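# Move hose from red manifold port to blue port

## Task

At the workbench, release the hose's latch at the manifold's red port, take it out, and insert it into the blue port far enough that it latches; the robot must not tip over or finish leaning, or the task fails.

## Robot and tools

Robot: the LinearBot, an omnidirectional wheeled base with a column about 1.7 m high. A carriage rides the column (lift_m, 0 to 1 m) and carries a left and a right arm, each with six joints and a five-finger hand. The arm bases sit about 0.57 m plus lift_m above the floor, and the carriage hangs roughly 0.15 m below them. A hand point reaches up to 0.78 m from its shoulder but only about 0.4 m below the arm base. Parked arm: joints 1 to 6 at 0, 0.05, 0.05, 1.45, 0, 0.

Frames: the base frame has its origin on the floor under the base centre, x forward, y left, z up, in metres. The left_hand and right_hand readings are hand points in this frame, and they often sit slightly higher than the truth, especially at long reach. base_odometry uses the base frame as it was at scene start; it only counts wheel turns, so slipping shows up as travel. Heading is in radians, positive to the left.

Cameras: carriage_camera (on the carriage, facing forward and tilted about 20 degrees down), left_wrist_camera and right_wrist_camera (on the little-finger side of each wrist, aimed at the hand point). Images are 504x504 pixels.

Tools:
- move: one action. "base" takes a single key, and each value is an offset from where the base currently is: translate_m (metres, forward positive, -2 to 2), strafe_m (metres, left positive, -2 to 2), or rotate_rad (radians, counter-clockwise positive, -6.3 to 6.3). "joints" is one flat dictionary shared by both arms, keyed by joint name, and every value is an absolute target, not an offset. Keys: lift_m (metres); left_/right_joint1_rad to joint6_rad (radians; joint1 turns the arm about vertical, 0 forward, positive left; joint2 shoulder 0 to 3.141, 1.57 upright; joint3 elbow 0 folded to 3.141 straight; joint4 wrist pitch -1.57 to 1.57, positive lifts the fingertips; joint5 wrist yaw -1.57 to 1.57, positive swings the fingertips right; joint6 hand roll -2.094 to 2.094). Finger keys left_/right_hand_little, _ring, _middle, _index, _thumb_bend, _thumb_turn use a -1 to 1 scale, +1 open or straight and -1 closed; for thumb_turn, -1 puts the thumb opposite the fingers. _hand_force_limit (-1 to 1, about 0 to 10 N at the fingertip, 15 N for the thumb) and _hand_speed (-0.96 to 1) are settings and do not move anything. Optional "speeds" caps this action only: translate_m and strafe_m 0.02 to 0.5 m/s, rotate_rad 0.05 to 1.57 rad/s, lift_m 0.02 to 0.27 m/s. Optional min_time_s (0.1 to 8 s) sets the minimum duration of the arm motions; 2 s or more keeps the hand closer to a straight path and slows it. "cameras" picks which images come back. "blocking" false returns after about 0.5 s while the motion continues. An action is limited to 15 s, and a move is ended by time_out at 14 s.
- wait: seconds 0 to 10, with optional cameras; it returns early once motions are at rest.
- stop: brakes every running motion. Braked parts can keep pressing on whatever they touch.
- zoom_image: camera plus region [x0, y0, x1, y1] in pixels of that camera's latest image, at most 504 by 504.
- show_instructions: shows the reference pages, such as the FIVE-FINGER LEFT HAND page.
- finished_scene: ends the scene permanently. The hose has to stay latched in the blue port with the robot no longer holding it.

Reading results: base_status and joint_status report each commanded motion as done, moving, off_target (at rest but short of the target and maybe still pushing), not_followed (held back by the self-collision check, shown as "joint command not followed"), contact_stop or time_out. An unrequested stop skips the rest of that reply's move, wait and finished_scene calls. on_its_own lists actions the robot took without being told to. motor_effort is given in percent of maximum, with the peak in brackets. hand_stopped_by gives six words in the order little, ring, middle, index, thumb_bend, thumb_turn: moving, target, force, stalled or fault. The *_load_n values are fingertip forces in N, positive when the finger is pushed open; a value near 0 after gripping means the grip was lost. The Motor temperatures line shows one block per arm. MOTOR HOT appears at 75 °C, and at 100 °C the arm goes limp for 30 to 60 s. Parking an arm lets it cool.

Gripping: each finger motor moves only when its own target changes. For a gentle grip, set force_limit above -1 and hand_speed at -0.94 or lower. At the starting speed of -0.8, a full finger close takes about 3.6 s.

Avoid: tipping or leaning the robot (this fails the task), so keep the carriage low and the arms close in when applying force. Avoid fast drives into the bench, since the base only senses contact through its wheels and the arms have no contact stop at all. Do not press the two arms against each other. Do not drop or fling the hose or knock anything out of the work area. Use slow speeds near fixed objects. If the base is pinned after a contact, drive about 0.2 m back the way it came. Keep pushes and pulls on the hose moderate.

Each tool is called as name([rows], argument=value, ...), one row to a line, values as JSON.

Reference images:

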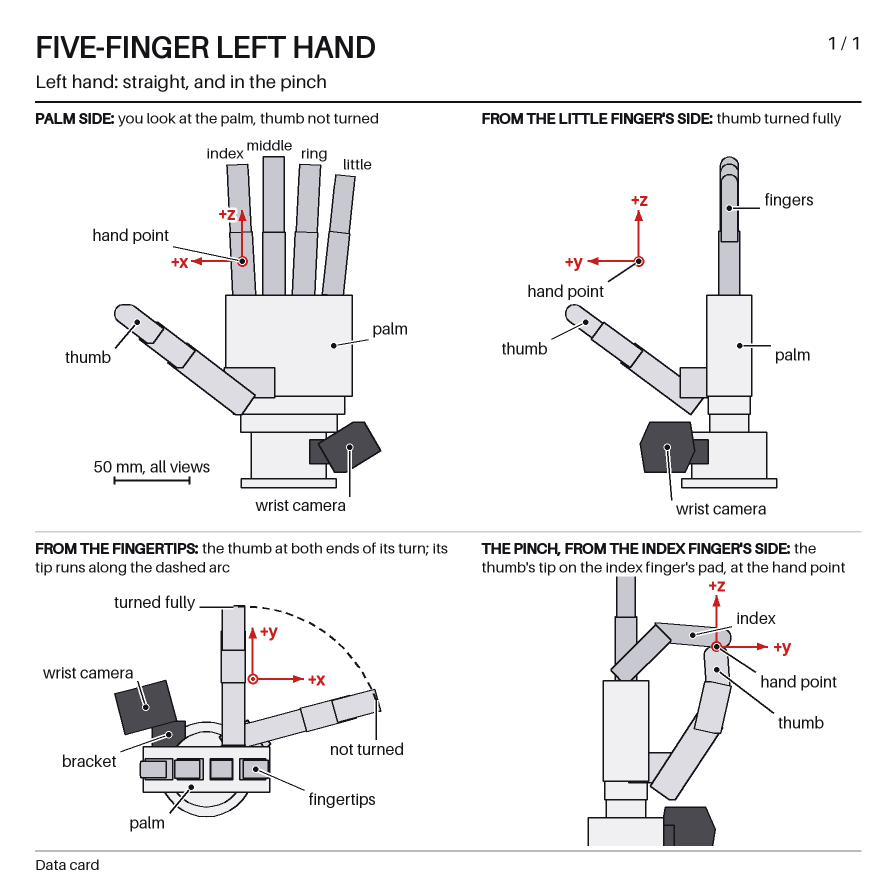

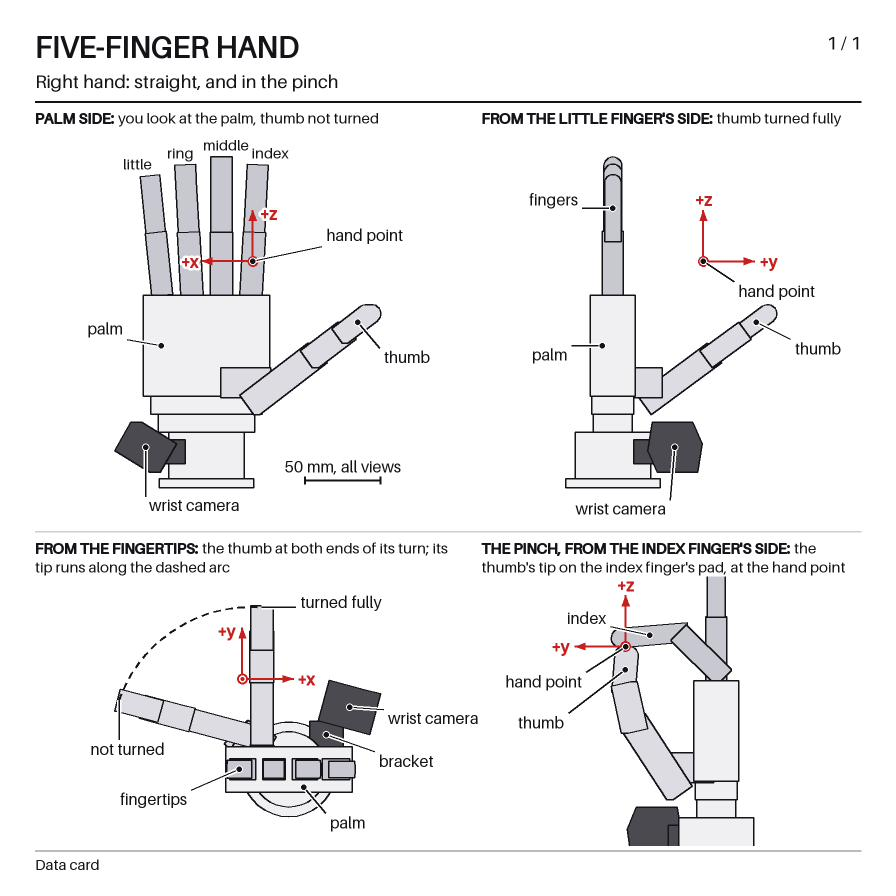

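## Session

move(cameras=["all"])

Scene clock: 0.00 s.
Joint torques (N m): no reading
Motor temperatures (°C): left_arm=[23 26 30 32 22 25] | right_arm=[24 30 31 33 25 25]
base_odometry: x=+0.000 y=+0.000 heading=+0.000
base_status: not commanded
joint_positions: lift_m=+0.300 left_joint1_rad=+0.016 left_joint2_rad=+0.045 left_joint3_rad=+0.031 left_joint4_rad=+1.447 left_joint5_rad=-0.049 left_joint6_rad=+0.010 right_joint1_rad=-0.018 right_joint2_rad=+0.042 right_joint3_rad=+0.045 right_joint4_rad=+1.442 right_joint5_rad=-0.037 right_joint6_rad=+0.002 left_hand_little=+1.000 left_hand_ring=+1.000 left_hand_middle=+1.000 left_hand_index=+1.000 left_hand_thumb_turn=+1.000 left_hand_thumb_bend=+1.000 left_hand_force_limit=+0.000 left_hand_speed=-0.800 right_hand_little=+1.000 right_hand_ring=+1.000 right_hand_middle=+1.000 right_hand_index=+1.000 right_hand_thumb_turn=+1.000 right_hand_thumb_bend=+1.000 right_hand_force_limit=+0.000 right_hand_speed=-0.800
joint_status: not commanded
left_hand_stopped_by: target,target,target,target,target,target
right_hand_stopped_by: target,target,target,target,target,target
left_little_load_n: 0.0
left_ring_load_n: 0.0
left_middle_load_n: 0.0
left_index_load_n: 0.0
left_thumb_bend_load_n: 0.0
left_thumb_turn_load_n: 0.0
right_little_load_n: 0.0
right_ring_load_n: 0.0
right_middle_load_n: 0.0
right_index_load_n: 0.0
right_thumb_bend_load_n: 0.0
right_thumb_turn_load_n: 0.0
motor_effort: lift_m=+30 drive_wheels=+0
left_hand: x=+0.3277 y=+0.2957 z=+1.2882 quat_wxyz=(+0.715, -0.066, +0.032, -0.695) (m; base frame)
right_hand: x=+0.3230 y=-0.2785 z=+1.2904 quat_wxyz=(+0.701, -0.057, +0.032, -0.711) (m; base frame)
pictures: carriage_camera, left_wrist_camera, right_wrist_camera

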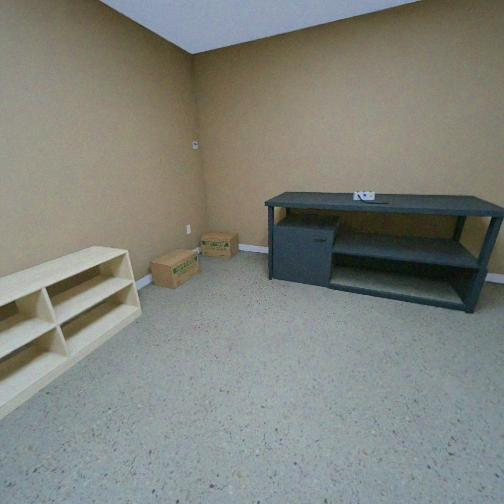

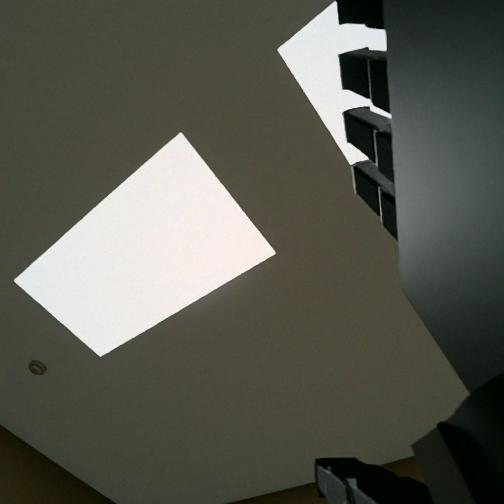

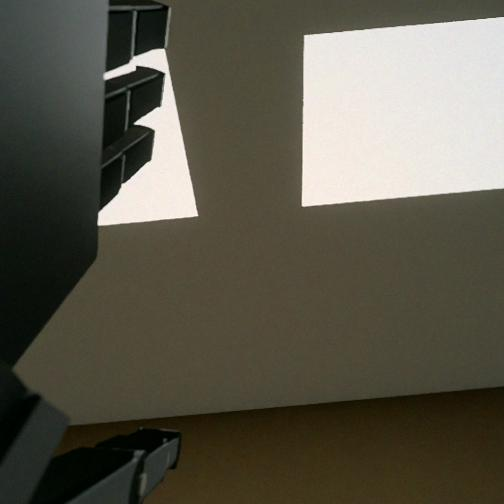

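zoom_image(camera="carriage_camera", region=[330, 180, 410, 220])

zoom_image(camera="carriage_camera", region=[250, 170, 504, 320])

Scaled by 6.300.

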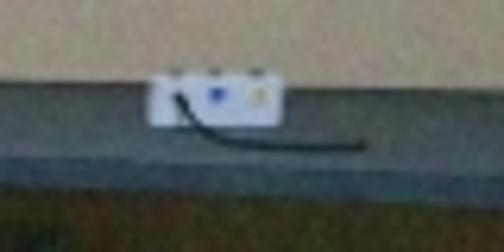

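Scaled by 1.984.

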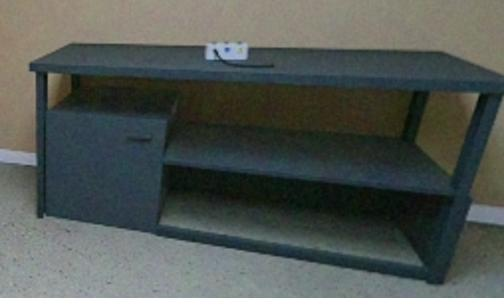

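move(base={"rotate_rad": -0.305}, speeds={"rotate_rad": 0.6})

move(base={"translate_m": 1.65}, speeds={"translate_m": 0.4}, cameras=["carriage_camera"])

zoom_image(camera="carriage_camera", region=[200, 150, 400, 350])

Scene clock: 20.40 s.
Joint torques (N m): left_arm=[-0.23 2.65 4.92 0.14 -0.04 -0.01] | right_arm=[-0.08 2.88 6.63 0 0.22 0.05]
move: done
base_odometry: x=+0.000 y=+0.000 heading=-0.305
base_status: done
joint_positions: lift_m=+0.300 left_joint1_rad=+0.016 left_joint2_rad=+0.045 left_joint3_rad=+0.031 left_joint4_rad=+1.445 left_joint5_rad=-0.049 left_joint6_rad=+0.010 right_joint1_rad=-0.018 right_joint2_rad=+0.042 right_joint3_rad=+0.045 right_joint4_rad=+1.442 right_joint5_rad=-0.037 right_joint6_rad=+0.002 left_hand_little=+1.000 left_hand_ring=+1.000 left_hand_middle=+1.000 left_hand_index=+1.000 left_hand_thumb_turn=+1.000 left_hand_thumb_bend=+1.000 left_hand_force_limit=+0.000 left_hand_speed=-0.800 right_hand_little=+1.000 right_hand_ring=+1.000 right_hand_middle=+1.000 right_hand_index=+1.000 right_hand_thumb_turn=+1.000 right_hand_thumb_bend=+1.000 right_hand_force_limit=+0.000 right_hand_speed=-0.800
joint_status: not commanded
left_hand_stopped_by: target,target,target,target,target,target
right_hand_stopped_by: target,target,target,target,target,target
left_little_load_n: 0.0
left_ring_load_n: 0.0
left_middle_load_n: 0.0
left_index_load_n: 0.0
left_thumb_bend_load_n: 0.0
left_thumb_turn_load_n: 0.0
right_little_load_n: 0.0
right_ring_load_n: 0.0
right_middle_load_n: 0.0
right_index_load_n: 0.0
right_thumb_bend_load_n: 0.0
right_thumb_turn_load_n: 0.0
motor_effort: lift_m=+30(30) drive_wheels=+7(12)
left_hand: x=+0.3280 y=+0.2957 z=+1.2881 quat_wxyz=(+0.715, -0.067, +0.032, -0.695)
right_hand: x=+0.3230 y=-0.2785 z=+1.2904 quat_wxyz=(+0.701, -0.057, +0.032, -0.711)
pictures: none

Scene clock: 26.43 s.
Joint torques (N m): left_arm=[-0.24 2.84 4.79 0.16 -0.07 -0.01] | right_arm=[-0.05 2.89 6.61 0.03 0.22 0.06]
move: done
base_odometry: x=+1.573 y=-0.497 heading=-0.306
base_status: done
joint_positions: lift_m=+0.300 left_joint1_rad=+0.016 left_joint2_rad=+0.045 left_joint3_rad=+0.031 left_joint4_rad=+1.446 left_joint5_rad=-0.049 left_joint6_rad=+0.010 right_joint1_rad=-0.018 right_joint2_rad=+0.042 right_joint3_rad=+0.045 right_joint4_rad=+1.441 right_joint5_rad=-0.037 right_joint6_rad=+0.002 left_hand_little=+1.000 left_hand_ring=+1.000 left_hand_middle=+1.000 left_hand_index=+1.000 left_hand_thumb_turn=+1.000 left_hand_thumb_bend=+1.000 left_hand_force_limit=+0.000 left_hand_speed=-0.800 right_hand_little=+1.000 right_hand_ring=+1.000 right_hand_middle=+1.000 right_hand_index=+1.000 right_hand_thumb_turn=+1.000 right_hand_thumb_bend=+1.000 right_hand_force_limit=+0.000 right_hand_speed=-0.800
joint_status: not commanded
left_hand_stopped_by: target,target,target,target,target,target
right_hand_stopped_by: target,target,target,target,target,target
left_little_load_n: 0.0
left_ring_load_n: 0.0
left_middle_load_n: 0.5
left_index_load_n: 0.0
left_thumb_bend_load_n: 0.0
left_thumb_turn_load_n: 0.0
right_little_load_n: 0.0
right_ring_load_n: 0.0
right_middle_load_n: 0.0
right_index_load_n: 0.0
right_thumb_bend_load_n: 0.0
right_thumb_turn_load_n: -0.5
motor_effort: lift_m=+30(30) drive_wheels=-8(22)
left_hand: x=+0.3278 y=+0.2957 z=+1.2882 quat_wxyz=(+0.715, -0.066, +0.032, -0.695)
right_hand: x=+0.3231 y=-0.2785 z=+1.2904 quat_wxyz=(+0.701, -0.057, +0.032, -0.711)

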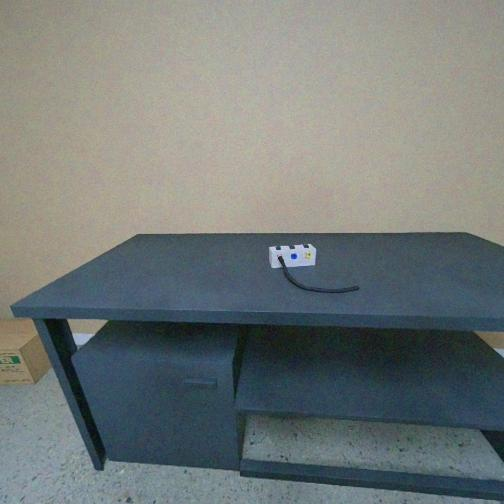

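Scaled by 2.520.

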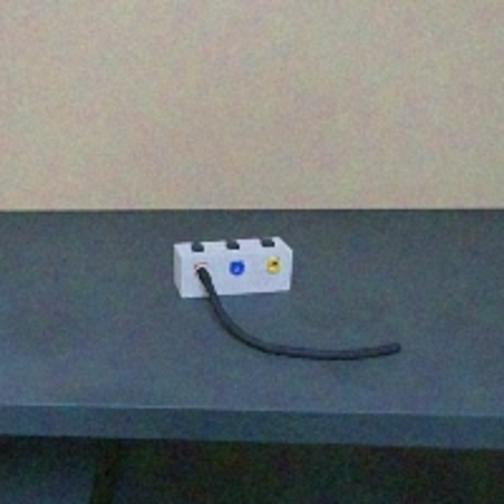

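move(base={"translate_m": 0.36}, speeds={"translate_m": 0.15}, cameras=["carriage_camera"])

zoom_image(camera="carriage_camera", region=[250, 250, 370, 370])

Scene clock: 38.90 s.
Joint torques (N m): left_arm=[-0.25 2.93 4.98 0.08 -0.08 -0.01] | right_arm=[-0.06 2.84 6.6 0.03 0.21 0.06]
move: done
base_odometry: x=+1.917 y=-0.606 heading=-0.306
base_status: done
joint_positions: lift_m=+0.300 left_joint1_rad=+0.016 left_joint2_rad=+0.045 left_joint3_rad=+0.031 left_joint4_rad=+1.445 left_joint5_rad=-0.049 left_joint6_rad=+0.010 right_joint1_rad=-0.018 right_joint2_rad=+0.042 right_joint3_rad=+0.045 right_joint4_rad=+1.441 right_joint5_rad=-0.037 right_joint6_rad=+0.002 left_hand_little=+1.000 left_hand_ring=+1.000 left_hand_middle=+1.000 left_hand_index=+1.000 left_hand_thumb_turn=+1.000 left_hand_thumb_bend=+1.000 left_hand_force_limit=+0.000 left_hand_speed=-0.800 right_hand_little=+1.000 right_hand_ring=+1.000 right_hand_middle=+1.000 right_hand_index=+1.000 right_hand_thumb_turn=+1.000 right_hand_thumb_bend=+1.000 right_hand_force_limit=+0.000 right_hand_speed=-0.800
joint_status: not commanded
left_hand_stopped_by: target,target,target,target,target,target
right_hand_stopped_by: target,target,target,target,target,target
left_little_load_n: 0.0
left_ring_load_n: 0.0
left_middle_load_n: 0.0
left_index_load_n: 0.0
left_thumb_bend_load_n: 0.0
left_thumb_turn_load_n: -0.5
right_little_load_n: 0.0
right_ring_load_n: 0.0
right_middle_load_n: 0.0
right_index_load_n: 0.0
right_thumb_bend_load_n: 0.0
right_thumb_turn_load_n: 0.0
motor_effort: lift_m=+30(30) drive_wheels=-8(16)
left_hand: x=+0.3280 y=+0.2957 z=+1.2881 quat_wxyz=(+0.715, -0.067, +0.032, -0.695)
right_hand: x=+0.3232 y=-0.2785 z=+1.2904 quat_wxyz=(+0.701, -0.058, +0.032, -0.711)

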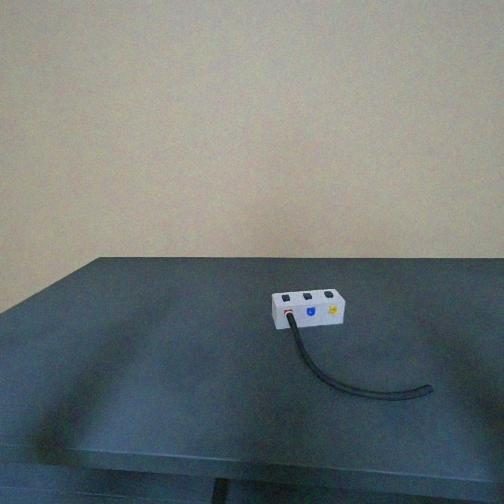

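Scaled by 4.200.

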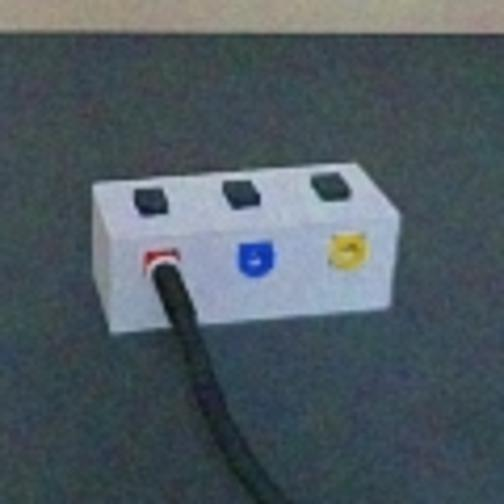

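move(base={"translate_m": -0.04}, speeds={"translate_m": 0.15})

move(base={"rotate_rad": 0.14}, joints={"lift_m": 0.5}, speeds={"rotate_rad": 0.3}, cameras=["carriage_camera"])

zoom_image(camera="carriage_camera", region=[250, 330, 410, 490])

Scene clock: 93.10 s.
Joint torques (N m): left_arm=[-0.13 2.78 5.03 0.14 -0.06 -0.04] | right_arm=[-0.06 2.85 6.57 0.02 0.22 0.06]
move: done
base_odometry: x=+1.879 y=-0.594 heading=-0.306
base_status: done
joint_positions: lift_m=+0.300 left_joint1_rad=+0.016 left_joint2_rad=+0.045 left_joint3_rad=+0.031 left_joint4_rad=+1.447 left_joint5_rad=-0.049 left_joint6_rad=+0.010 right_joint1_rad=-0.018 right_joint2_rad=+0.042 right_joint3_rad=+0.045 right_joint4_rad=+1.443 right_joint5_rad=-0.037 right_joint6_rad=+0.002 left_hand_little=+1.000 left_hand_ring=+1.000 left_hand_middle=+1.000 left_hand_index=+1.000 left_hand_thumb_turn=+1.000 left_hand_thumb_bend=+1.000 left_hand_force_limit=+0.000 left_hand_speed=-0.800 right_hand_little=+1.000 right_hand_ring=+1.000 right_hand_middle=+1.000 right_hand_index=+1.000 right_hand_thumb_turn=+1.000 right_hand_thumb_bend=+1.000 right_hand_force_limit=+0.000 right_hand_speed=-0.800
joint_status: not commanded
left_hand_stopped_by: target,target,target,target,target,target
right_hand_stopped_by: target,target,target,target,target,target
left_little_load_n: 0.0
left_ring_load_n: 0.0
left_middle_load_n: 0.0
left_index_load_n: 0.0
left_thumb_bend_load_n: 0.0
left_thumb_turn_load_n: 0.0
right_little_load_n: 0.0
right_ring_load_n: 0.0
right_middle_load_n: 0.0
right_index_load_n: 0.0
right_thumb_bend_load_n: 0.0
right_thumb_turn_load_n: 0.0
motor_effort: lift_m=+30(30) drive_wheels=+2(15)
left_hand: x=+0.3275 y=+0.2957 z=+1.2883 quat_wxyz=(+0.715, -0.066, +0.031, -0.695)
right_hand: x=+0.3228 y=-0.2784 z=+1.2905 quat_wxyz=(+0.701, -0.057, +0.032, -0.711)
pictures: none

Scene clock: 94.43 s.
Joint torques (N m): left_arm=[-0.16 2.82 5.07 0.18 -0.06 0.02] | right_arm=[-0.08 2.81 6.58 0.01 0.22 0.06]
move: done
base_odometry: x=+1.879 y=-0.594 heading=-0.167
base_status: done
joint_positions: lift_m=+0.500 left_joint1_rad=+0.016 left_joint2_rad=+0.046 left_joint3_rad=+0.031 left_joint4_rad=+1.446 left_joint5_rad=-0.049 left_joint6_rad=+0.010 right_joint1_rad=-0.018 right_joint2_rad=+0.042 right_joint3_rad=+0.045 right_joint4_rad=+1.443 right_joint5_rad=-0.037 right_joint6_rad=+0.002 left_hand_little=+1.000 left_hand_ring=+1.000 left_hand_middle=+1.000 left_hand_index=+1.000 left_hand_thumb_turn=+1.000 left_hand_thumb_bend=+1.000 left_hand_force_limit=+0.000 left_hand_speed=-0.800 right_hand_little=+1.000 right_hand_ring=+1.000 right_hand_middle=+1.000 right_hand_index=+1.000 right_hand_thumb_turn=+1.000 right_hand_thumb_bend=+1.000 right_hand_force_limit=+0.000 right_hand_speed=-0.800
joint_status: all done
left_hand_stopped_by: target,target,target,target,target,target
right_hand_stopped_by: target,target,target,target,target,target
left_little_load_n: 0.0
left_ring_load_n: 0.0
left_middle_load_n: 0.0
left_index_load_n: -0.5
left_thumb_bend_load_n: 0.0
left_thumb_turn_load_n: 0.0
right_little_load_n: 0.0
right_ring_load_n: 0.0
right_middle_load_n: 0.0
right_index_load_n: 0.0
right_thumb_bend_load_n: 0.0
right_thumb_turn_load_n: 0.0
motor_effort: lift_m=+34(41) drive_wheels=+5(10)
left_hand: x=+0.3280 y=+0.2957 z=+1.4878 quat_wxyz=(+0.715, -0.067, +0.032, -0.695)
right_hand: x=+0.3226 y=-0.2784 z=+1.4903 quat_wxyz=(+0.701, -0.057, +0.032, -0.711)
carriage_camera: T_world_to_cam=[[0.03531, -0.999, -0.02734, 0.03823], [-0.37173, 0.01227, -0.92826, 1.40914], [0.92767, 0.04294, -0.37093, 0.41556]] pos_world=[0.13697, 0.00306, 1.46324]

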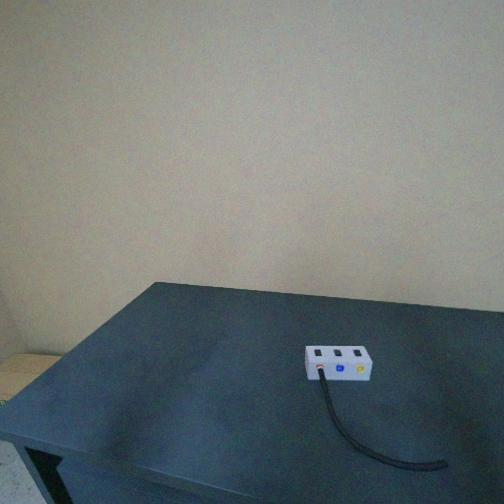

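Scaled by 3.150.

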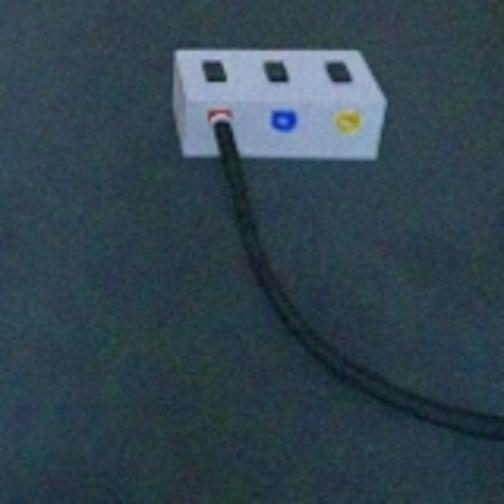

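move(joints={"right_joint1_rad": 0.289, "right_joint2_rad": 2.053, "right_joint3_rad": 1.248, "right_joint4_rad": -0.766, "right_joint5_rad": 0, "right_joint6_rad": 1.86}, min_time_s=3.5, cameras=["carriage_camera", "right_wrist_camera"])

Scene clock: 112.80 s.
Joint torques (N m): left_arm=[-0.18 2.7 5.01 0.15 -0.06 0] | right_arm=[0.54 -7.61 8.87 0.28 0.31 0.15]
move: done
base_odometry: x=+1.879 y=-0.594 heading=-0.167
base_status: not commanded
joint_positions: lift_m=+0.500 left_joint1_rad=+0.016 left_joint2_rad=+0.046 left_joint3_rad=+0.031 left_joint4_rad=+1.446 left_joint5_rad=-0.049 left_joint6_rad=+0.010 right_joint1_rad=+0.281 right_joint2_rad=+2.049 right_joint3_rad=+1.218 right_joint4_rad=-0.753 right_joint5_rad=-0.014 right_joint6_rad=+1.851 left_hand_little=+1.000 left_hand_ring=+1.000 left_hand_middle=+1.000 left_hand_index=+1.000 left_hand_thumb_turn=+1.000 left_hand_thumb_bend=+1.000 left_hand_force_limit=+0.000 left_hand_speed=-0.800 right_hand_little=+1.000 right_hand_ring=+1.000 right_hand_middle=+1.000 right_hand_index=+1.000 right_hand_thumb_turn=+1.000 right_hand_thumb_bend=+1.000 right_hand_force_limit=+0.000 right_hand_speed=-0.800
joint_status: all done
left_hand_stopped_by: target,target,target,target,target,target
right_hand_stopped_by: target,target,target,target,target,target
left_little_load_n: 0.0
left_ring_load_n: 0.0
left_middle_load_n: 0.0
left_index_load_n: 0.0
left_thumb_bend_load_n: 0.0
left_thumb_turn_load_n: 0.0
right_little_load_n: 0.0
right_ring_load_n: 0.0
right_middle_load_n: 0.0
right_index_load_n: 0.0
right_thumb_bend_load_n: 0.0
right_thumb_turn_load_n: 0.0
motor_effort: lift_m=+34(34) drive_wheels=+4(5)
left_hand: x=+0.3280 y=+0.2957 z=+1.4878 quat_wxyz=(+0.715, -0.067, +0.032, -0.695)
right_hand: x=+0.5919 y=-0.1555 z=+0.9870 quat_wxyz=(-0.008, -0.001, +1.000, +0.005)
carriage_camera: T_world_to_cam=[[0.03531, -0.999, -0.02734, 0.03823], [-0.37173, 0.01227, -0.92826, 1.40914], [0.92767, 0.04294, -0.37093, 0.41556]] pos_world=[0.13697, 0.00306, 1.46324]
right_wrist_camera: T_world_to_cam=[[-0.28526, 0.95779, -0.03555, 0.35713], [0.80027, 0.25844, 0.54108, -0.96981], [0.52743, 0.1259, -0.84022, 0.64587]] pos_world=[0.53734, -0.17273, 1.08011]

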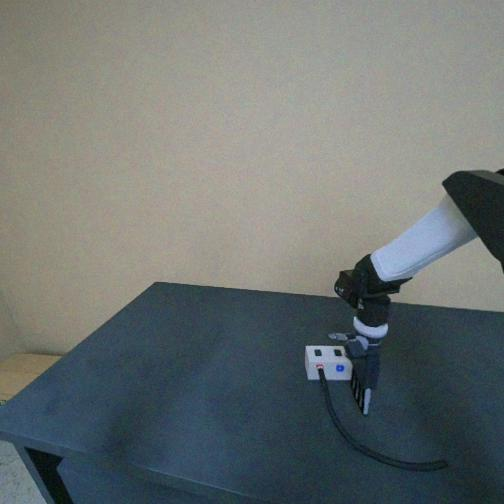

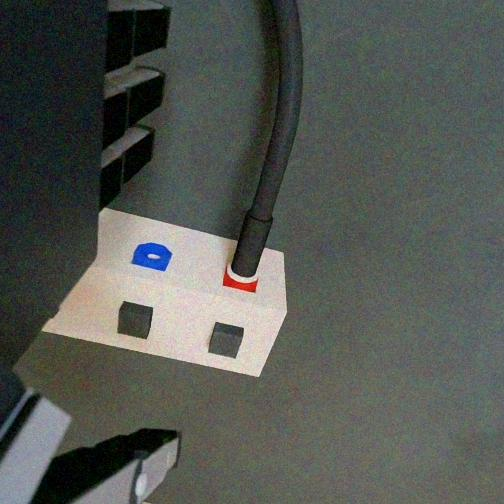

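zoom_image(camera="right_wrist_camera", region=[100, 180, 300, 380])

Scaled by 2.520.

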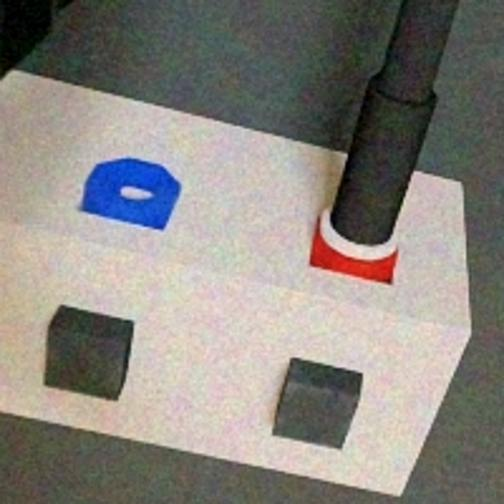

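move(joints={"right_hand_speed": 0.2, "right_hand_index": 0.3, "right_hand_middle": 0.3, "right_hand_ring": -1, "right_hand_little": -1, "right_hand_thumb_turn": -1}, cameras=["carriage_camera", "right_wrist_camera"])

zoom_image(camera="carriage_camera", region=[280, 300, 420, 440])

Scene clock: 160.87 s.
Joint torques (N m): left_arm=[-0.2 2.67 4.88 0.12 -0.1 0] | right_arm=[0.54 -7.61 8.85 0.26 0.28 0.13]
Motor temperatures (°C): left_arm=[23 26 31 29 22 24] | right_arm=[24 38 35 31 25 25]
move: done
base_odometry: x=+1.879 y=-0.594 heading=-0.167
base_status: not commanded
joint_positions: lift_m=+0.500 left_joint1_rad=+0.016 left_joint2_rad=+0.046 left_joint3_rad=+0.031 left_joint4_rad=+1.446 left_joint5_rad=-0.049 left_joint6_rad=+0.010 right_joint1_rad=+0.281 right_joint2_rad=+2.049 right_joint3_rad=+1.218 right_joint4_rad=-0.755 right_joint5_rad=-0.012 right_joint6_rad=+1.854 left_hand_little=+1.000 left_hand_ring=+1.000 left_hand_middle=+1.000 left_hand_index=+1.000 left_hand_thumb_turn=+1.000 left_hand_thumb_bend=+1.000 left_hand_force_limit=+0.000 left_hand_speed=-0.800 right_hand_little=-1.000 right_hand_ring=-1.000 right_hand_middle=+0.300 right_hand_index=+0.300 right_hand_thumb_turn=-1.000 right_hand_thumb_bend=+1.000 right_hand_force_limit=+0.000 right_hand_speed=+0.200
joint_status: all done
left_hand_stopped_by: target,target,target,target,target,target
right_hand_stopped_by: target,target,target,target,target,target
left_little_load_n: 0.0
left_ring_load_n: 0.0
left_middle_load_n: 0.0
left_index_load_n: 0.0
left_thumb_bend_load_n: 0.0
left_thumb_turn_load_n: 0.0
right_little_load_n: 0.0
right_ring_load_n: 0.0
right_middle_load_n: 0.0
right_index_load_n: 0.0
right_thumb_bend_load_n: 0.0
right_thumb_turn_load_n: 0.0
motor_effort: lift_m=+34(34) drive_wheels=+4(5)
left_hand: x=+0.3280 y=+0.2957 z=+1.4878 quat_wxyz=(+0.715, -0.067, +0.032, -0.695)
right_hand: x=+0.5918 y=-0.1560 z=+0.9868 quat_wxyz=(-0.009, +0.001, +1.000, +0.004)
carriage_camera: T_world_to_cam=[[0.03531, -0.999, -0.02734, 0.03823], [-0.37173, 0.01227, -0.92826, 1.40914], [0.92767, 0.04294, -0.37093, 0.41556]] pos_world=[0.13697, 0.00306, 1.46324]
right_wrist_camera: T_world_to_cam=[[-0.2824, 0.95857, -0.03746, 0.35795], [0.80156, 0.25723, 0.53975, -0.96908], [0.52703, 0.1224, -0.84099, 0.64631]] pos_world=[0.53723, -0.17295, 1.08002]

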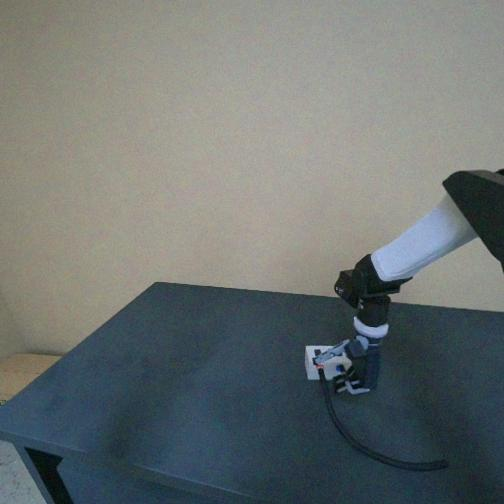

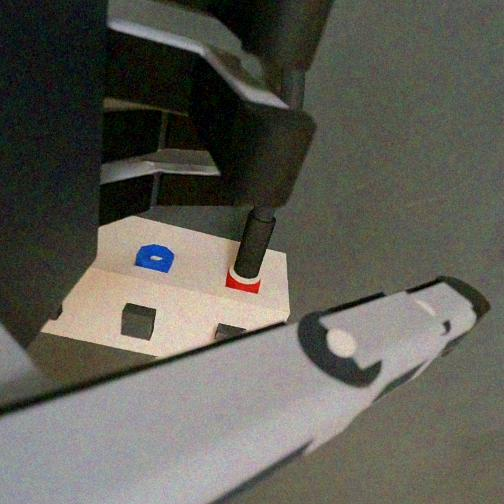

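Scaled by 3.600.

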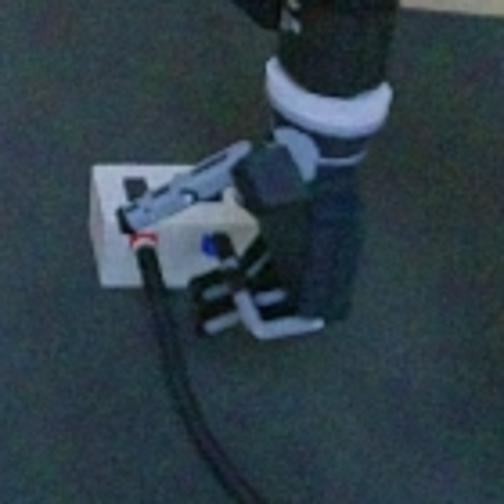

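move(joints={"right_joint1_rad": 0.214, "right_joint2_rad": 2.258, "right_joint3_rad": 1.415, "right_joint4_rad": -0.716, "right_joint5_rad": 0.013, "right_joint6_rad": 1.784}, min_time_s=2, cameras=["carriage_camera", "right_wrist_camera"])

zoom_image(camera="carriage_camera", region=[280, 300, 420, 440])

Scene clock: 175.40 s.
Joint torques (N m): left_arm=[-0.14 2.71 4.96 0.12 -0.05 -0.01] | right_arm=[-0.65 -8.68 8.65 0.48 0.29 -0.03]
move: done
base_odometry: x=+1.879 y=-0.594 heading=-0.167
base_status: not commanded
joint_positions: lift_m=+0.500 left_joint1_rad=+0.016 left_joint2_rad=+0.046 left_joint3_rad=+0.031 left_joint4_rad=+1.446 left_joint5_rad=-0.049 left_joint6_rad=+0.010 right_joint1_rad=+0.221 right_joint2_rad=+2.253 right_joint3_rad=+1.386 right_joint4_rad=-0.730 right_joint5_rad=-0.001 right_joint6_rad=+1.792 left_hand_little=+1.000 left_hand_ring=+1.000 left_hand_middle=+1.000 left_hand_index=+1.000 left_hand_thumb_turn=+1.000 left_hand_thumb_bend=+1.000 left_hand_force_limit=+0.000 left_hand_speed=-0.800 right_hand_little=-1.000 right_hand_ring=-1.000 right_hand_middle=+0.300 right_hand_index=+0.300 right_hand_thumb_turn=-1.000 right_hand_thumb_bend=+1.000 right_hand_force_limit=+0.000 right_hand_speed=+0.200
joint_status: all done
left_hand_stopped_by: target,target,target,target,target,target
right_hand_stopped_by: target,target,target,target,target,target
left_little_load_n: 0.0
left_ring_load_n: 0.0
left_middle_load_n: 0.0
left_index_load_n: 0.0
left_thumb_bend_load_n: 0.0
left_thumb_turn_load_n: 0.0
right_little_load_n: 0.0
right_ring_load_n: 0.0
right_middle_load_n: 0.0
right_index_load_n: 0.0
right_thumb_bend_load_n: 0.0
right_thumb_turn_load_n: 0.0
motor_effort: lift_m=+34(34) drive_wheels=+4(5)
left_hand: x=+0.3280 y=+0.2957 z=+1.4878 quat_wxyz=(+0.715, -0.067, +0.032, -0.695)
right_hand: x=+0.6330 y=-0.1702 z=+0.9488 quat_wxyz=(-0.013, +0.000, +1.000, -0.003)
carriage_camera: T_world_to_cam=[[0.03531, -0.999, -0.02734, 0.03823], [-0.37173, 0.01227, -0.92826, 1.40914], [0.92767, 0.04294, -0.37093, 0.41556]] pos_world=[0.13697, 0.00306, 1.46324]
right_wrist_camera: T_world_to_cam=[[-0.28486, 0.9574, -0.04722, 0.39244], [0.80577, 0.26585, 0.52921, -0.96911], [0.51922, 0.1127, -0.84718, 0.60358]] pos_world=[0.57929, -0.18612, 1.04273]

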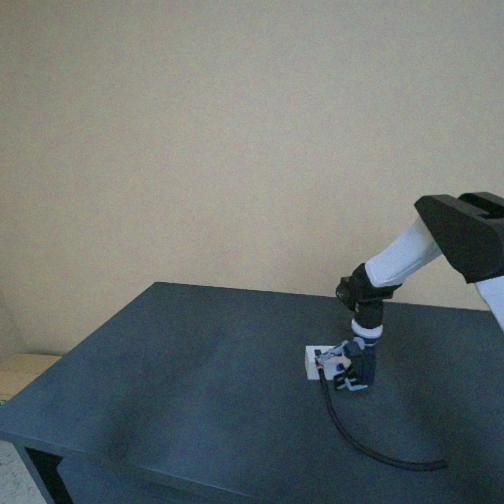

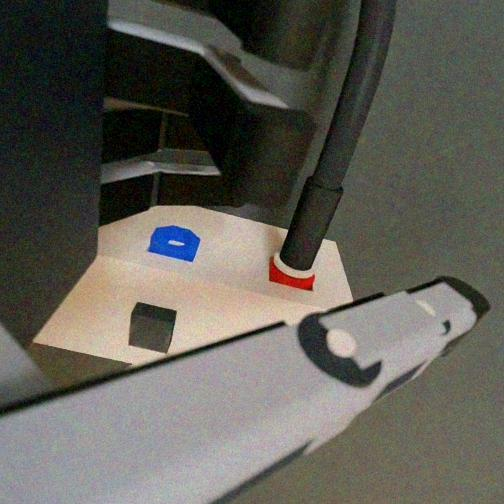

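Scaled by 3.600.

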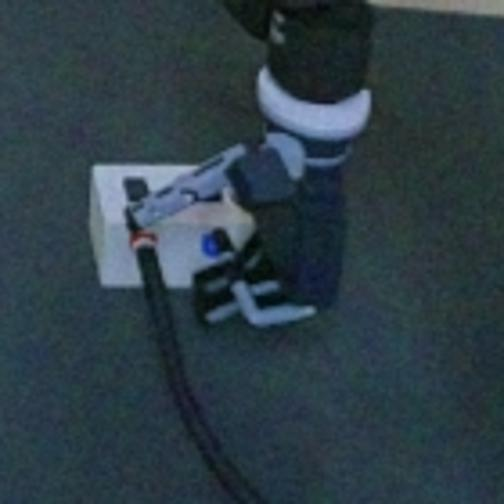

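move(joints={"right_joint1_rad": 0.236, "right_joint2_rad": 2.381, "right_joint3_rad": 1.427, "right_joint4_rad": -0.579, "right_joint5_rad": 0.013, "right_joint6_rad": 1.805}, min_time_s=2.5, cameras=["carriage_camera", "right_wrist_camera"])

zoom_image(camera="carriage_camera", region=[280, 300, 420, 440])

Scene clock: 195.67 s.
Joint torques (N m): left_arm=[-0.1 2.7 4.72 0.12 -0.03 -0.04] | right_arm=[1.01 -7.3 7.79 0.94 0.27 0.19]
move: off_target
base_odometry: x=+1.879 y=-0.594 heading=-0.167
base_status: not commanded
joint_positions: lift_m=+0.500 left_joint1_rad=+0.016 left_joint2_rad=+0.046 left_joint3_rad=+0.031 left_joint4_rad=+1.446 left_joint5_rad=-0.049 left_joint6_rad=+0.010 right_joint1_rad=+0.223 right_joint2_rad=+2.354 right_joint3_rad=+1.404 right_joint4_rad=-0.636 right_joint5_rad=+0.002 right_joint6_rad=+1.794 left_hand_little=+1.000 left_hand_ring=+1.000 left_hand_middle=+1.000 left_hand_index=+1.000 left_hand_thumb_turn=+1.000 left_hand_thumb_bend=+1.000 left_hand_force_limit=+0.000 left_hand_speed=-0.800 right_hand_little=-1.000 right_hand_ring=-1.000 right_hand_middle=+0.300 right_hand_index=+0.300 right_hand_thumb_turn=-1.000 right_hand_thumb_bend=+1.000 right_hand_force_limit=+0.000 right_hand_speed=+0.200
joint_status: right_joint4_rad off_target (ended at -0.636, target -0.579); the others done
left_hand_stopped_by: target,target,target,target,target,target
right_hand_stopped_by: target,target,target,target,target,target
left_little_load_n: 0.0
left_ring_load_n: 0.0
left_middle_load_n: 0.0
left_index_load_n: 0.0
left_thumb_bend_load_n: 0.0
left_thumb_turn_load_n: 0.0
right_little_load_n: 0.0
right_ring_load_n: 0.0
right_middle_load_n: -3.5
right_index_load_n: 0.0
right_thumb_bend_load_n: 0.0
right_thumb_turn_load_n: 0.0
motor_effort: lift_m=+34(34) drive_wheels=+4(5)
left_hand: x=+0.3280 y=+0.2957 z=+1.4878 quat_wxyz=(+0.715, -0.067, +0.032, -0.695)
right_hand: x=+0.6426 y=-0.1683 z=+0.9145 quat_wxyz=(-0.007, +0.000, +1.000, -0.003)
carriage_camera: T_world_to_cam=[[0.03531, -0.999, -0.02734, 0.03823], [-0.37173, 0.01227, -0.92826, 1.40914], [0.92767, 0.04294, -0.37093, 0.41556]] pos_world=[0.13697, 0.00306, 1.46324]
right_wrist_camera: T_world_to_cam=[[-0.28358, 0.95759, -0.05095, 0.39426], [0.80002, 0.26554, 0.53801, -0.96359], [0.52872, 0.1118, -0.8414, 0.55768]] pos_world=[0.58784, -0.18402, 1.00773]

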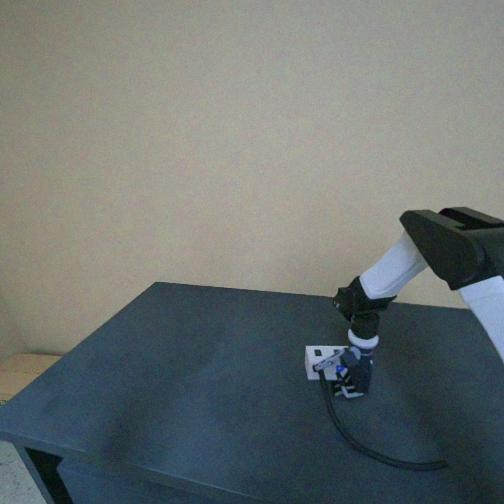

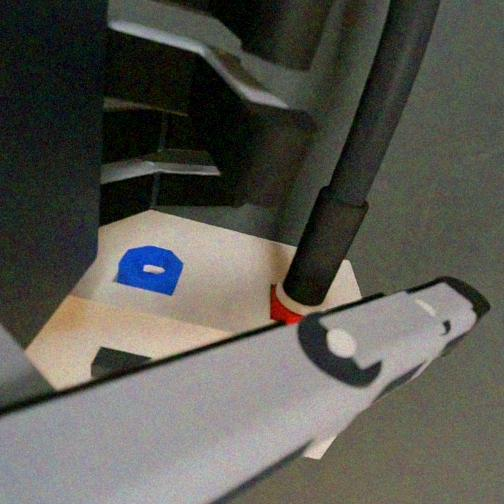

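Scaled by 3.600.

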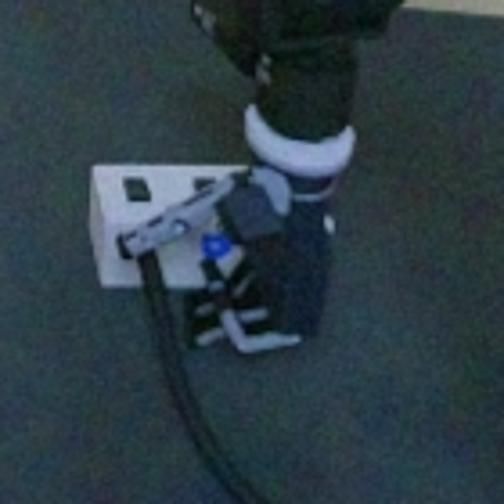

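move(joints={"lift_m": 0.512, "right_joint2_rad": 2.37, "right_joint4_rad": -0.6, "right_hand_index": 0.12, "right_hand_middle": 0.12}, speeds={"lift_m": 0.05}, cameras=["carriage_camera", "right_wrist_camera"])

zoom_image(camera="right_wrist_camera", region=[100, 0, 400, 300])

Scene clock: 217.87 s.
Joint torques (N m): left_arm=[-0.16 2.93 4.81 0.15 -0.07 -0.01] | right_arm=[0.46 -9.26 7.64 0.53 0.25 0.15]
move: done
base_odometry: x=+1.879 y=-0.594 heading=-0.167
base_status: not commanded
joint_positions: lift_m=+0.512 left_joint1_rad=+0.016 left_joint2_rad=+0.046 left_joint3_rad=+0.031 left_joint4_rad=+1.446 left_joint5_rad=-0.049 left_joint6_rad=+0.010 right_joint1_rad=+0.230 right_joint2_rad=+2.367 right_joint3_rad=+1.405 right_joint4_rad=-0.614 right_joint5_rad=+0.003 right_joint6_rad=+1.797 left_hand_little=+1.000 left_hand_ring=+1.000 left_hand_middle=+1.000 left_hand_index=+1.000 left_hand_thumb_turn=+1.000 left_hand_thumb_bend=+1.000 left_hand_force_limit=+0.000 left_hand_speed=-0.800 right_hand_little=-1.000 right_hand_ring=-1.000 right_hand_middle=+0.120 right_hand_index=+0.120 right_hand_thumb_turn=-1.000 right_hand_thumb_bend=+1.000 right_hand_force_limit=+0.000 right_hand_speed=+0.200
joint_status: all done
left_hand_stopped_by: target,target,target,target,target,target
right_hand_stopped_by: target,target,target,target,target,target
left_little_load_n: 0.0
left_ring_load_n: 0.0
left_middle_load_n: 0.0
left_index_load_n: 0.0
left_thumb_bend_load_n: 0.0
left_thumb_turn_load_n: 0.0
right_little_load_n: 0.0
right_ring_load_n: 0.0
right_middle_load_n: 0.0
right_index_load_n: 0.0
right_thumb_bend_load_n: 0.0
right_thumb_turn_load_n: 0.0
motor_effort: lift_m=+34(37) drive_wheels=+4(5)
left_hand: x=+0.3281 y=+0.2957 z=+1.4998 quat_wxyz=(+0.715, -0.067, +0.032, -0.695)
right_hand: x=+0.6448 y=-0.1647 z=+0.9221 quat_wxyz=(-0.003, -0.002, +1.000, -0.002)
carriage_camera: T_world_to_cam=[[0.03531, -0.999, -0.02734, 0.03856], [-0.37173, 0.01227, -0.92826, 1.42028], [0.92767, 0.04294, -0.37093, 0.42001]] pos_world=[0.13697, 0.00306, 1.47524]
right_wrist_camera: T_world_to_cam=[[-0.28678, 0.95659, -0.05199, 0.39469], [0.79369, 0.26763, 0.54629, -0.97364], [0.53648, 0.1154, -0.83598, 0.55316]] pos_world=[0.5892, -0.18081, 1.01484]

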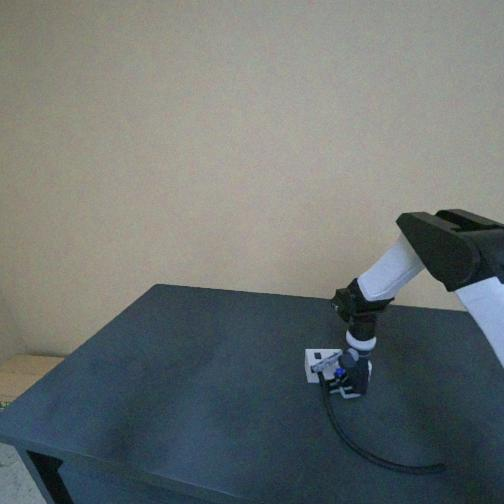

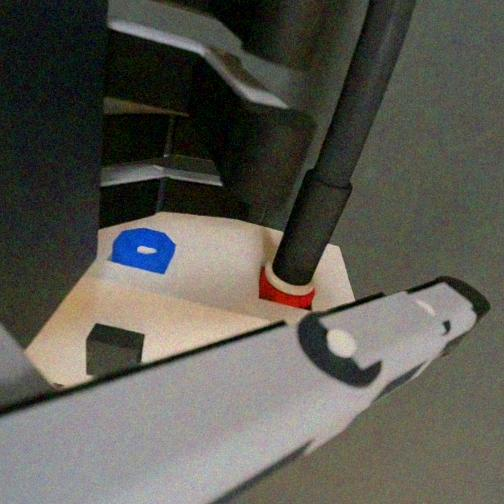

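Scaled by 1.680.

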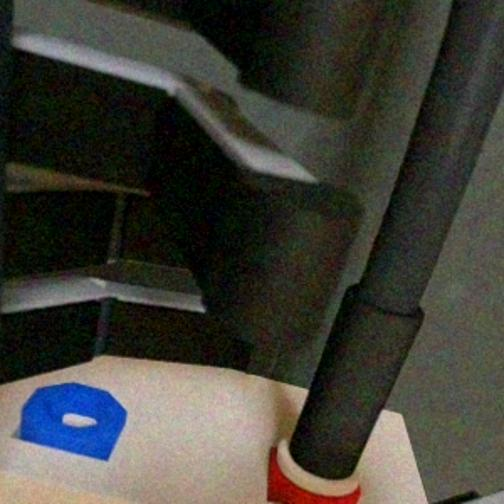

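move(joints={"lift_m": 0.502}, speeds={"lift_m": 0.03}, cameras=["carriage_camera", "right_wrist_camera"])

Scene clock: 229.23 s.
Joint torques (N m): left_arm=[-0.14 2.73 4.79 0.15 -0.03 -0.02] | right_arm=[0.43 -9.39 7.64 0.49 0.26 0.15]
move: done
base_odometry: x=+1.879 y=-0.594 heading=-0.167
base_status: not commanded
joint_positions: lift_m=+0.502 left_joint1_rad=+0.016 left_joint2_rad=+0.046 left_joint3_rad=+0.031 left_joint4_rad=+1.446 left_joint5_rad=-0.049 left_joint6_rad=+0.010 right_joint1_rad=+0.230 right_joint2_rad=+2.369 right_joint3_rad=+1.405 right_joint4_rad=-0.610 right_joint5_rad=+0.003 right_joint6_rad=+1.797 left_hand_little=+1.000 left_hand_ring=+1.000 left_hand_middle=+1.000 left_hand_index=+1.000 left_hand_thumb_turn=+1.000 left_hand_thumb_bend=+1.000 left_hand_force_limit=+0.000 left_hand_speed=-0.800 right_hand_little=-1.000 right_hand_ring=-1.000 right_hand_middle=+0.120 right_hand_index=+0.120 right_hand_thumb_turn=-1.000 right_hand_thumb_bend=+1.000 right_hand_force_limit=+0.000 right_hand_speed=+0.200
joint_status: all done
left_hand_stopped_by: target,target,target,target,target,target
right_hand_stopped_by: target,target,target,target,target,target
left_little_load_n: 0.0
left_ring_load_n: 0.0
left_middle_load_n: 0.0
left_index_load_n: 0.0
left_thumb_bend_load_n: 0.0
left_thumb_turn_load_n: 0.0
right_little_load_n: 0.0
right_ring_load_n: 0.0
right_middle_load_n: 0.0
right_index_load_n: 0.0
right_thumb_bend_load_n: 0.0
right_thumb_turn_load_n: 0.0
motor_effort: lift_m=+25(26) drive_wheels=+5(5)
left_hand: x=+0.3280 y=+0.2957 z=+1.4906 quat_wxyz=(+0.715, -0.067, +0.032, -0.695)
right_hand: x=+0.6455 y=-0.1646 z=+0.9124 quat_wxyz=(-0.001, -0.002, +1.000, -0.002)
carriage_camera: T_world_to_cam=[[0.03531, -0.999, -0.02734, 0.0383], [-0.37173, 0.01227, -0.92826, 1.41165], [0.92767, 0.04294, -0.37093, 0.41656]] pos_world=[0.13697, 0.00306, 1.46594]
right_wrist_camera: T_world_to_cam=[[-0.28667, 0.95661, -0.05215, 0.39431], [0.79231, 0.26733, 0.54843, -0.97004], [0.53857, 0.1159, -0.83457, 0.54217]] pos_world=[0.58961, -0.18071, 1.00504]

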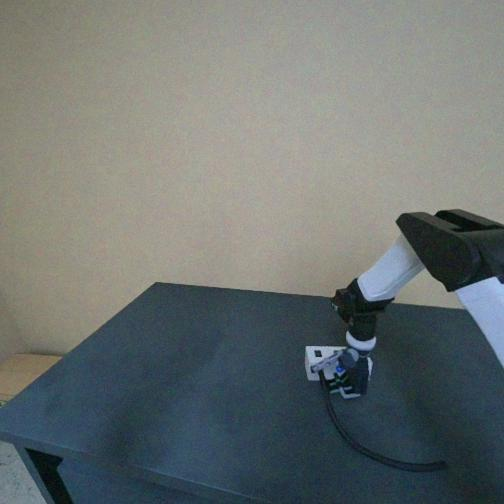

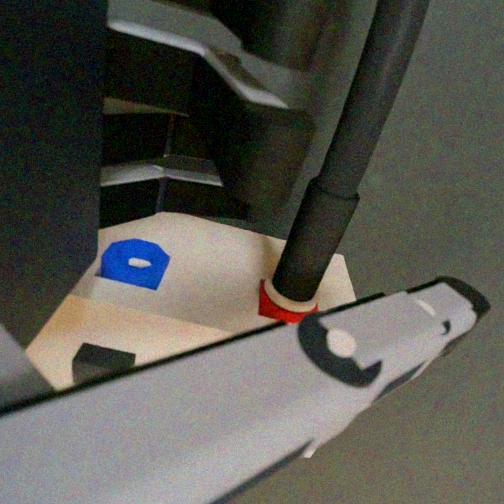

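move(joints={"right_joint1_rad": 0.278, "right_joint2_rad": 2.382, "right_joint3_rad": 1.449, "right_joint4_rad": -0.622, "right_joint5_rad": 0.013, "right_joint6_rad": 1.846}, min_time_s=2, cameras=["carriage_camera", "right_wrist_camera"])

zoom_image(camera="carriage_camera", region=[290, 320, 400, 430])

Scene clock: 242.50 s.
Joint torques (N m): left_arm=[-0.31 2.84 4.88 0.11 -0.07 -0.02] | right_arm=[0.53 -9.1 8.28 0.29 0.26 0.15]
Motor temperatures (°C): left_arm=[23 26 31 28 22 24] | right_arm=[24 43 36 31 25 25]
move: done
base_odometry: x=+1.879 y=-0.594 heading=-0.167
base_status: not commanded
joint_positions: lift_m=+0.502 left_joint1_rad=+0.016 left_joint2_rad=+0.046 left_joint3_rad=+0.031 left_joint4_rad=+1.446 left_joint5_rad=-0.049 left_joint6_rad=+0.010 right_joint1_rad=+0.270 right_joint2_rad=+2.376 right_joint3_rad=+1.421 right_joint4_rad=-0.611 right_joint5_rad=+0.003 right_joint6_rad=+1.838 left_hand_little=+1.000 left_hand_ring=+1.000 left_hand_middle=+1.000 left_hand_index=+1.000 left_hand_thumb_turn=+1.000 left_hand_thumb_bend=+1.000 left_hand_force_limit=+0.000 left_hand_speed=-0.800 right_hand_little=-1.000 right_hand_ring=-1.000 right_hand_middle=+0.120 right_hand_index=+0.120 right_hand_thumb_turn=-1.000 right_hand_thumb_bend=+1.000 right_hand_force_limit=+0.000 right_hand_speed=+0.200
joint_status: all done
left_hand_stopped_by: target,target,target,target,target,target
right_hand_stopped_by: target,target,target,target,target,target
left_little_load_n: 0.0
left_ring_load_n: 0.0
left_middle_load_n: 0.0
left_index_load_n: 0.0
left_thumb_bend_load_n: 0.0
left_thumb_turn_load_n: 0.0
right_little_load_n: 0.0
right_ring_load_n: 0.0
right_middle_load_n: 0.0
right_index_load_n: 0.0
right_thumb_bend_load_n: -0.5
right_thumb_turn_load_n: 0.0
motor_effort: lift_m=+25(25) drive_wheels=+4(5)
left_hand: x=+0.3280 y=+0.2957 z=+1.4906 quat_wxyz=(+0.715, -0.067, +0.032, -0.695)
right_hand: x=+0.6463 y=-0.1477 z=+0.9131 quat_wxyz=(+0.003, -0.002, +1.000, -0.001)
carriage_camera: T_world_to_cam=[[0.03531, -0.999, -0.02734, 0.0383], [-0.37173, 0.01227, -0.92826, 1.41165], [0.92767, 0.04294, -0.37093, 0.41656]] pos_world=[0.13697, 0.00306, 1.46594]
right_wrist_camera: T_world_to_cam=[[-0.28591, 0.95682, -0.05246, 0.37826], [0.78806, 0.26592, 0.5552, -0.97926], [0.54517, 0.1174, -0.83006, 0.53214]] pos_world=[0.58976, -0.16399, 1.00524]

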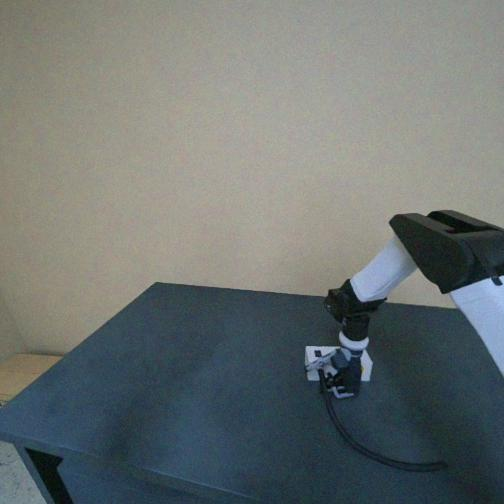

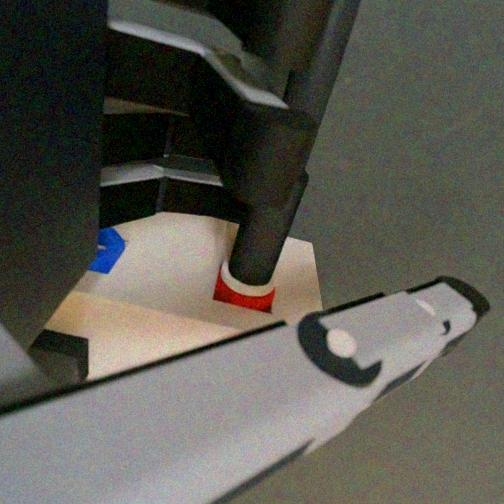

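Scaled by 4.582.

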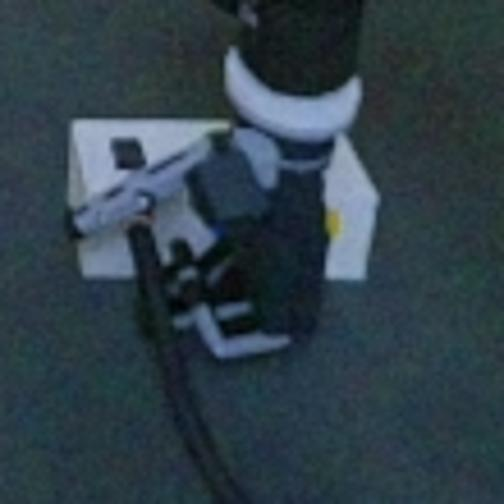

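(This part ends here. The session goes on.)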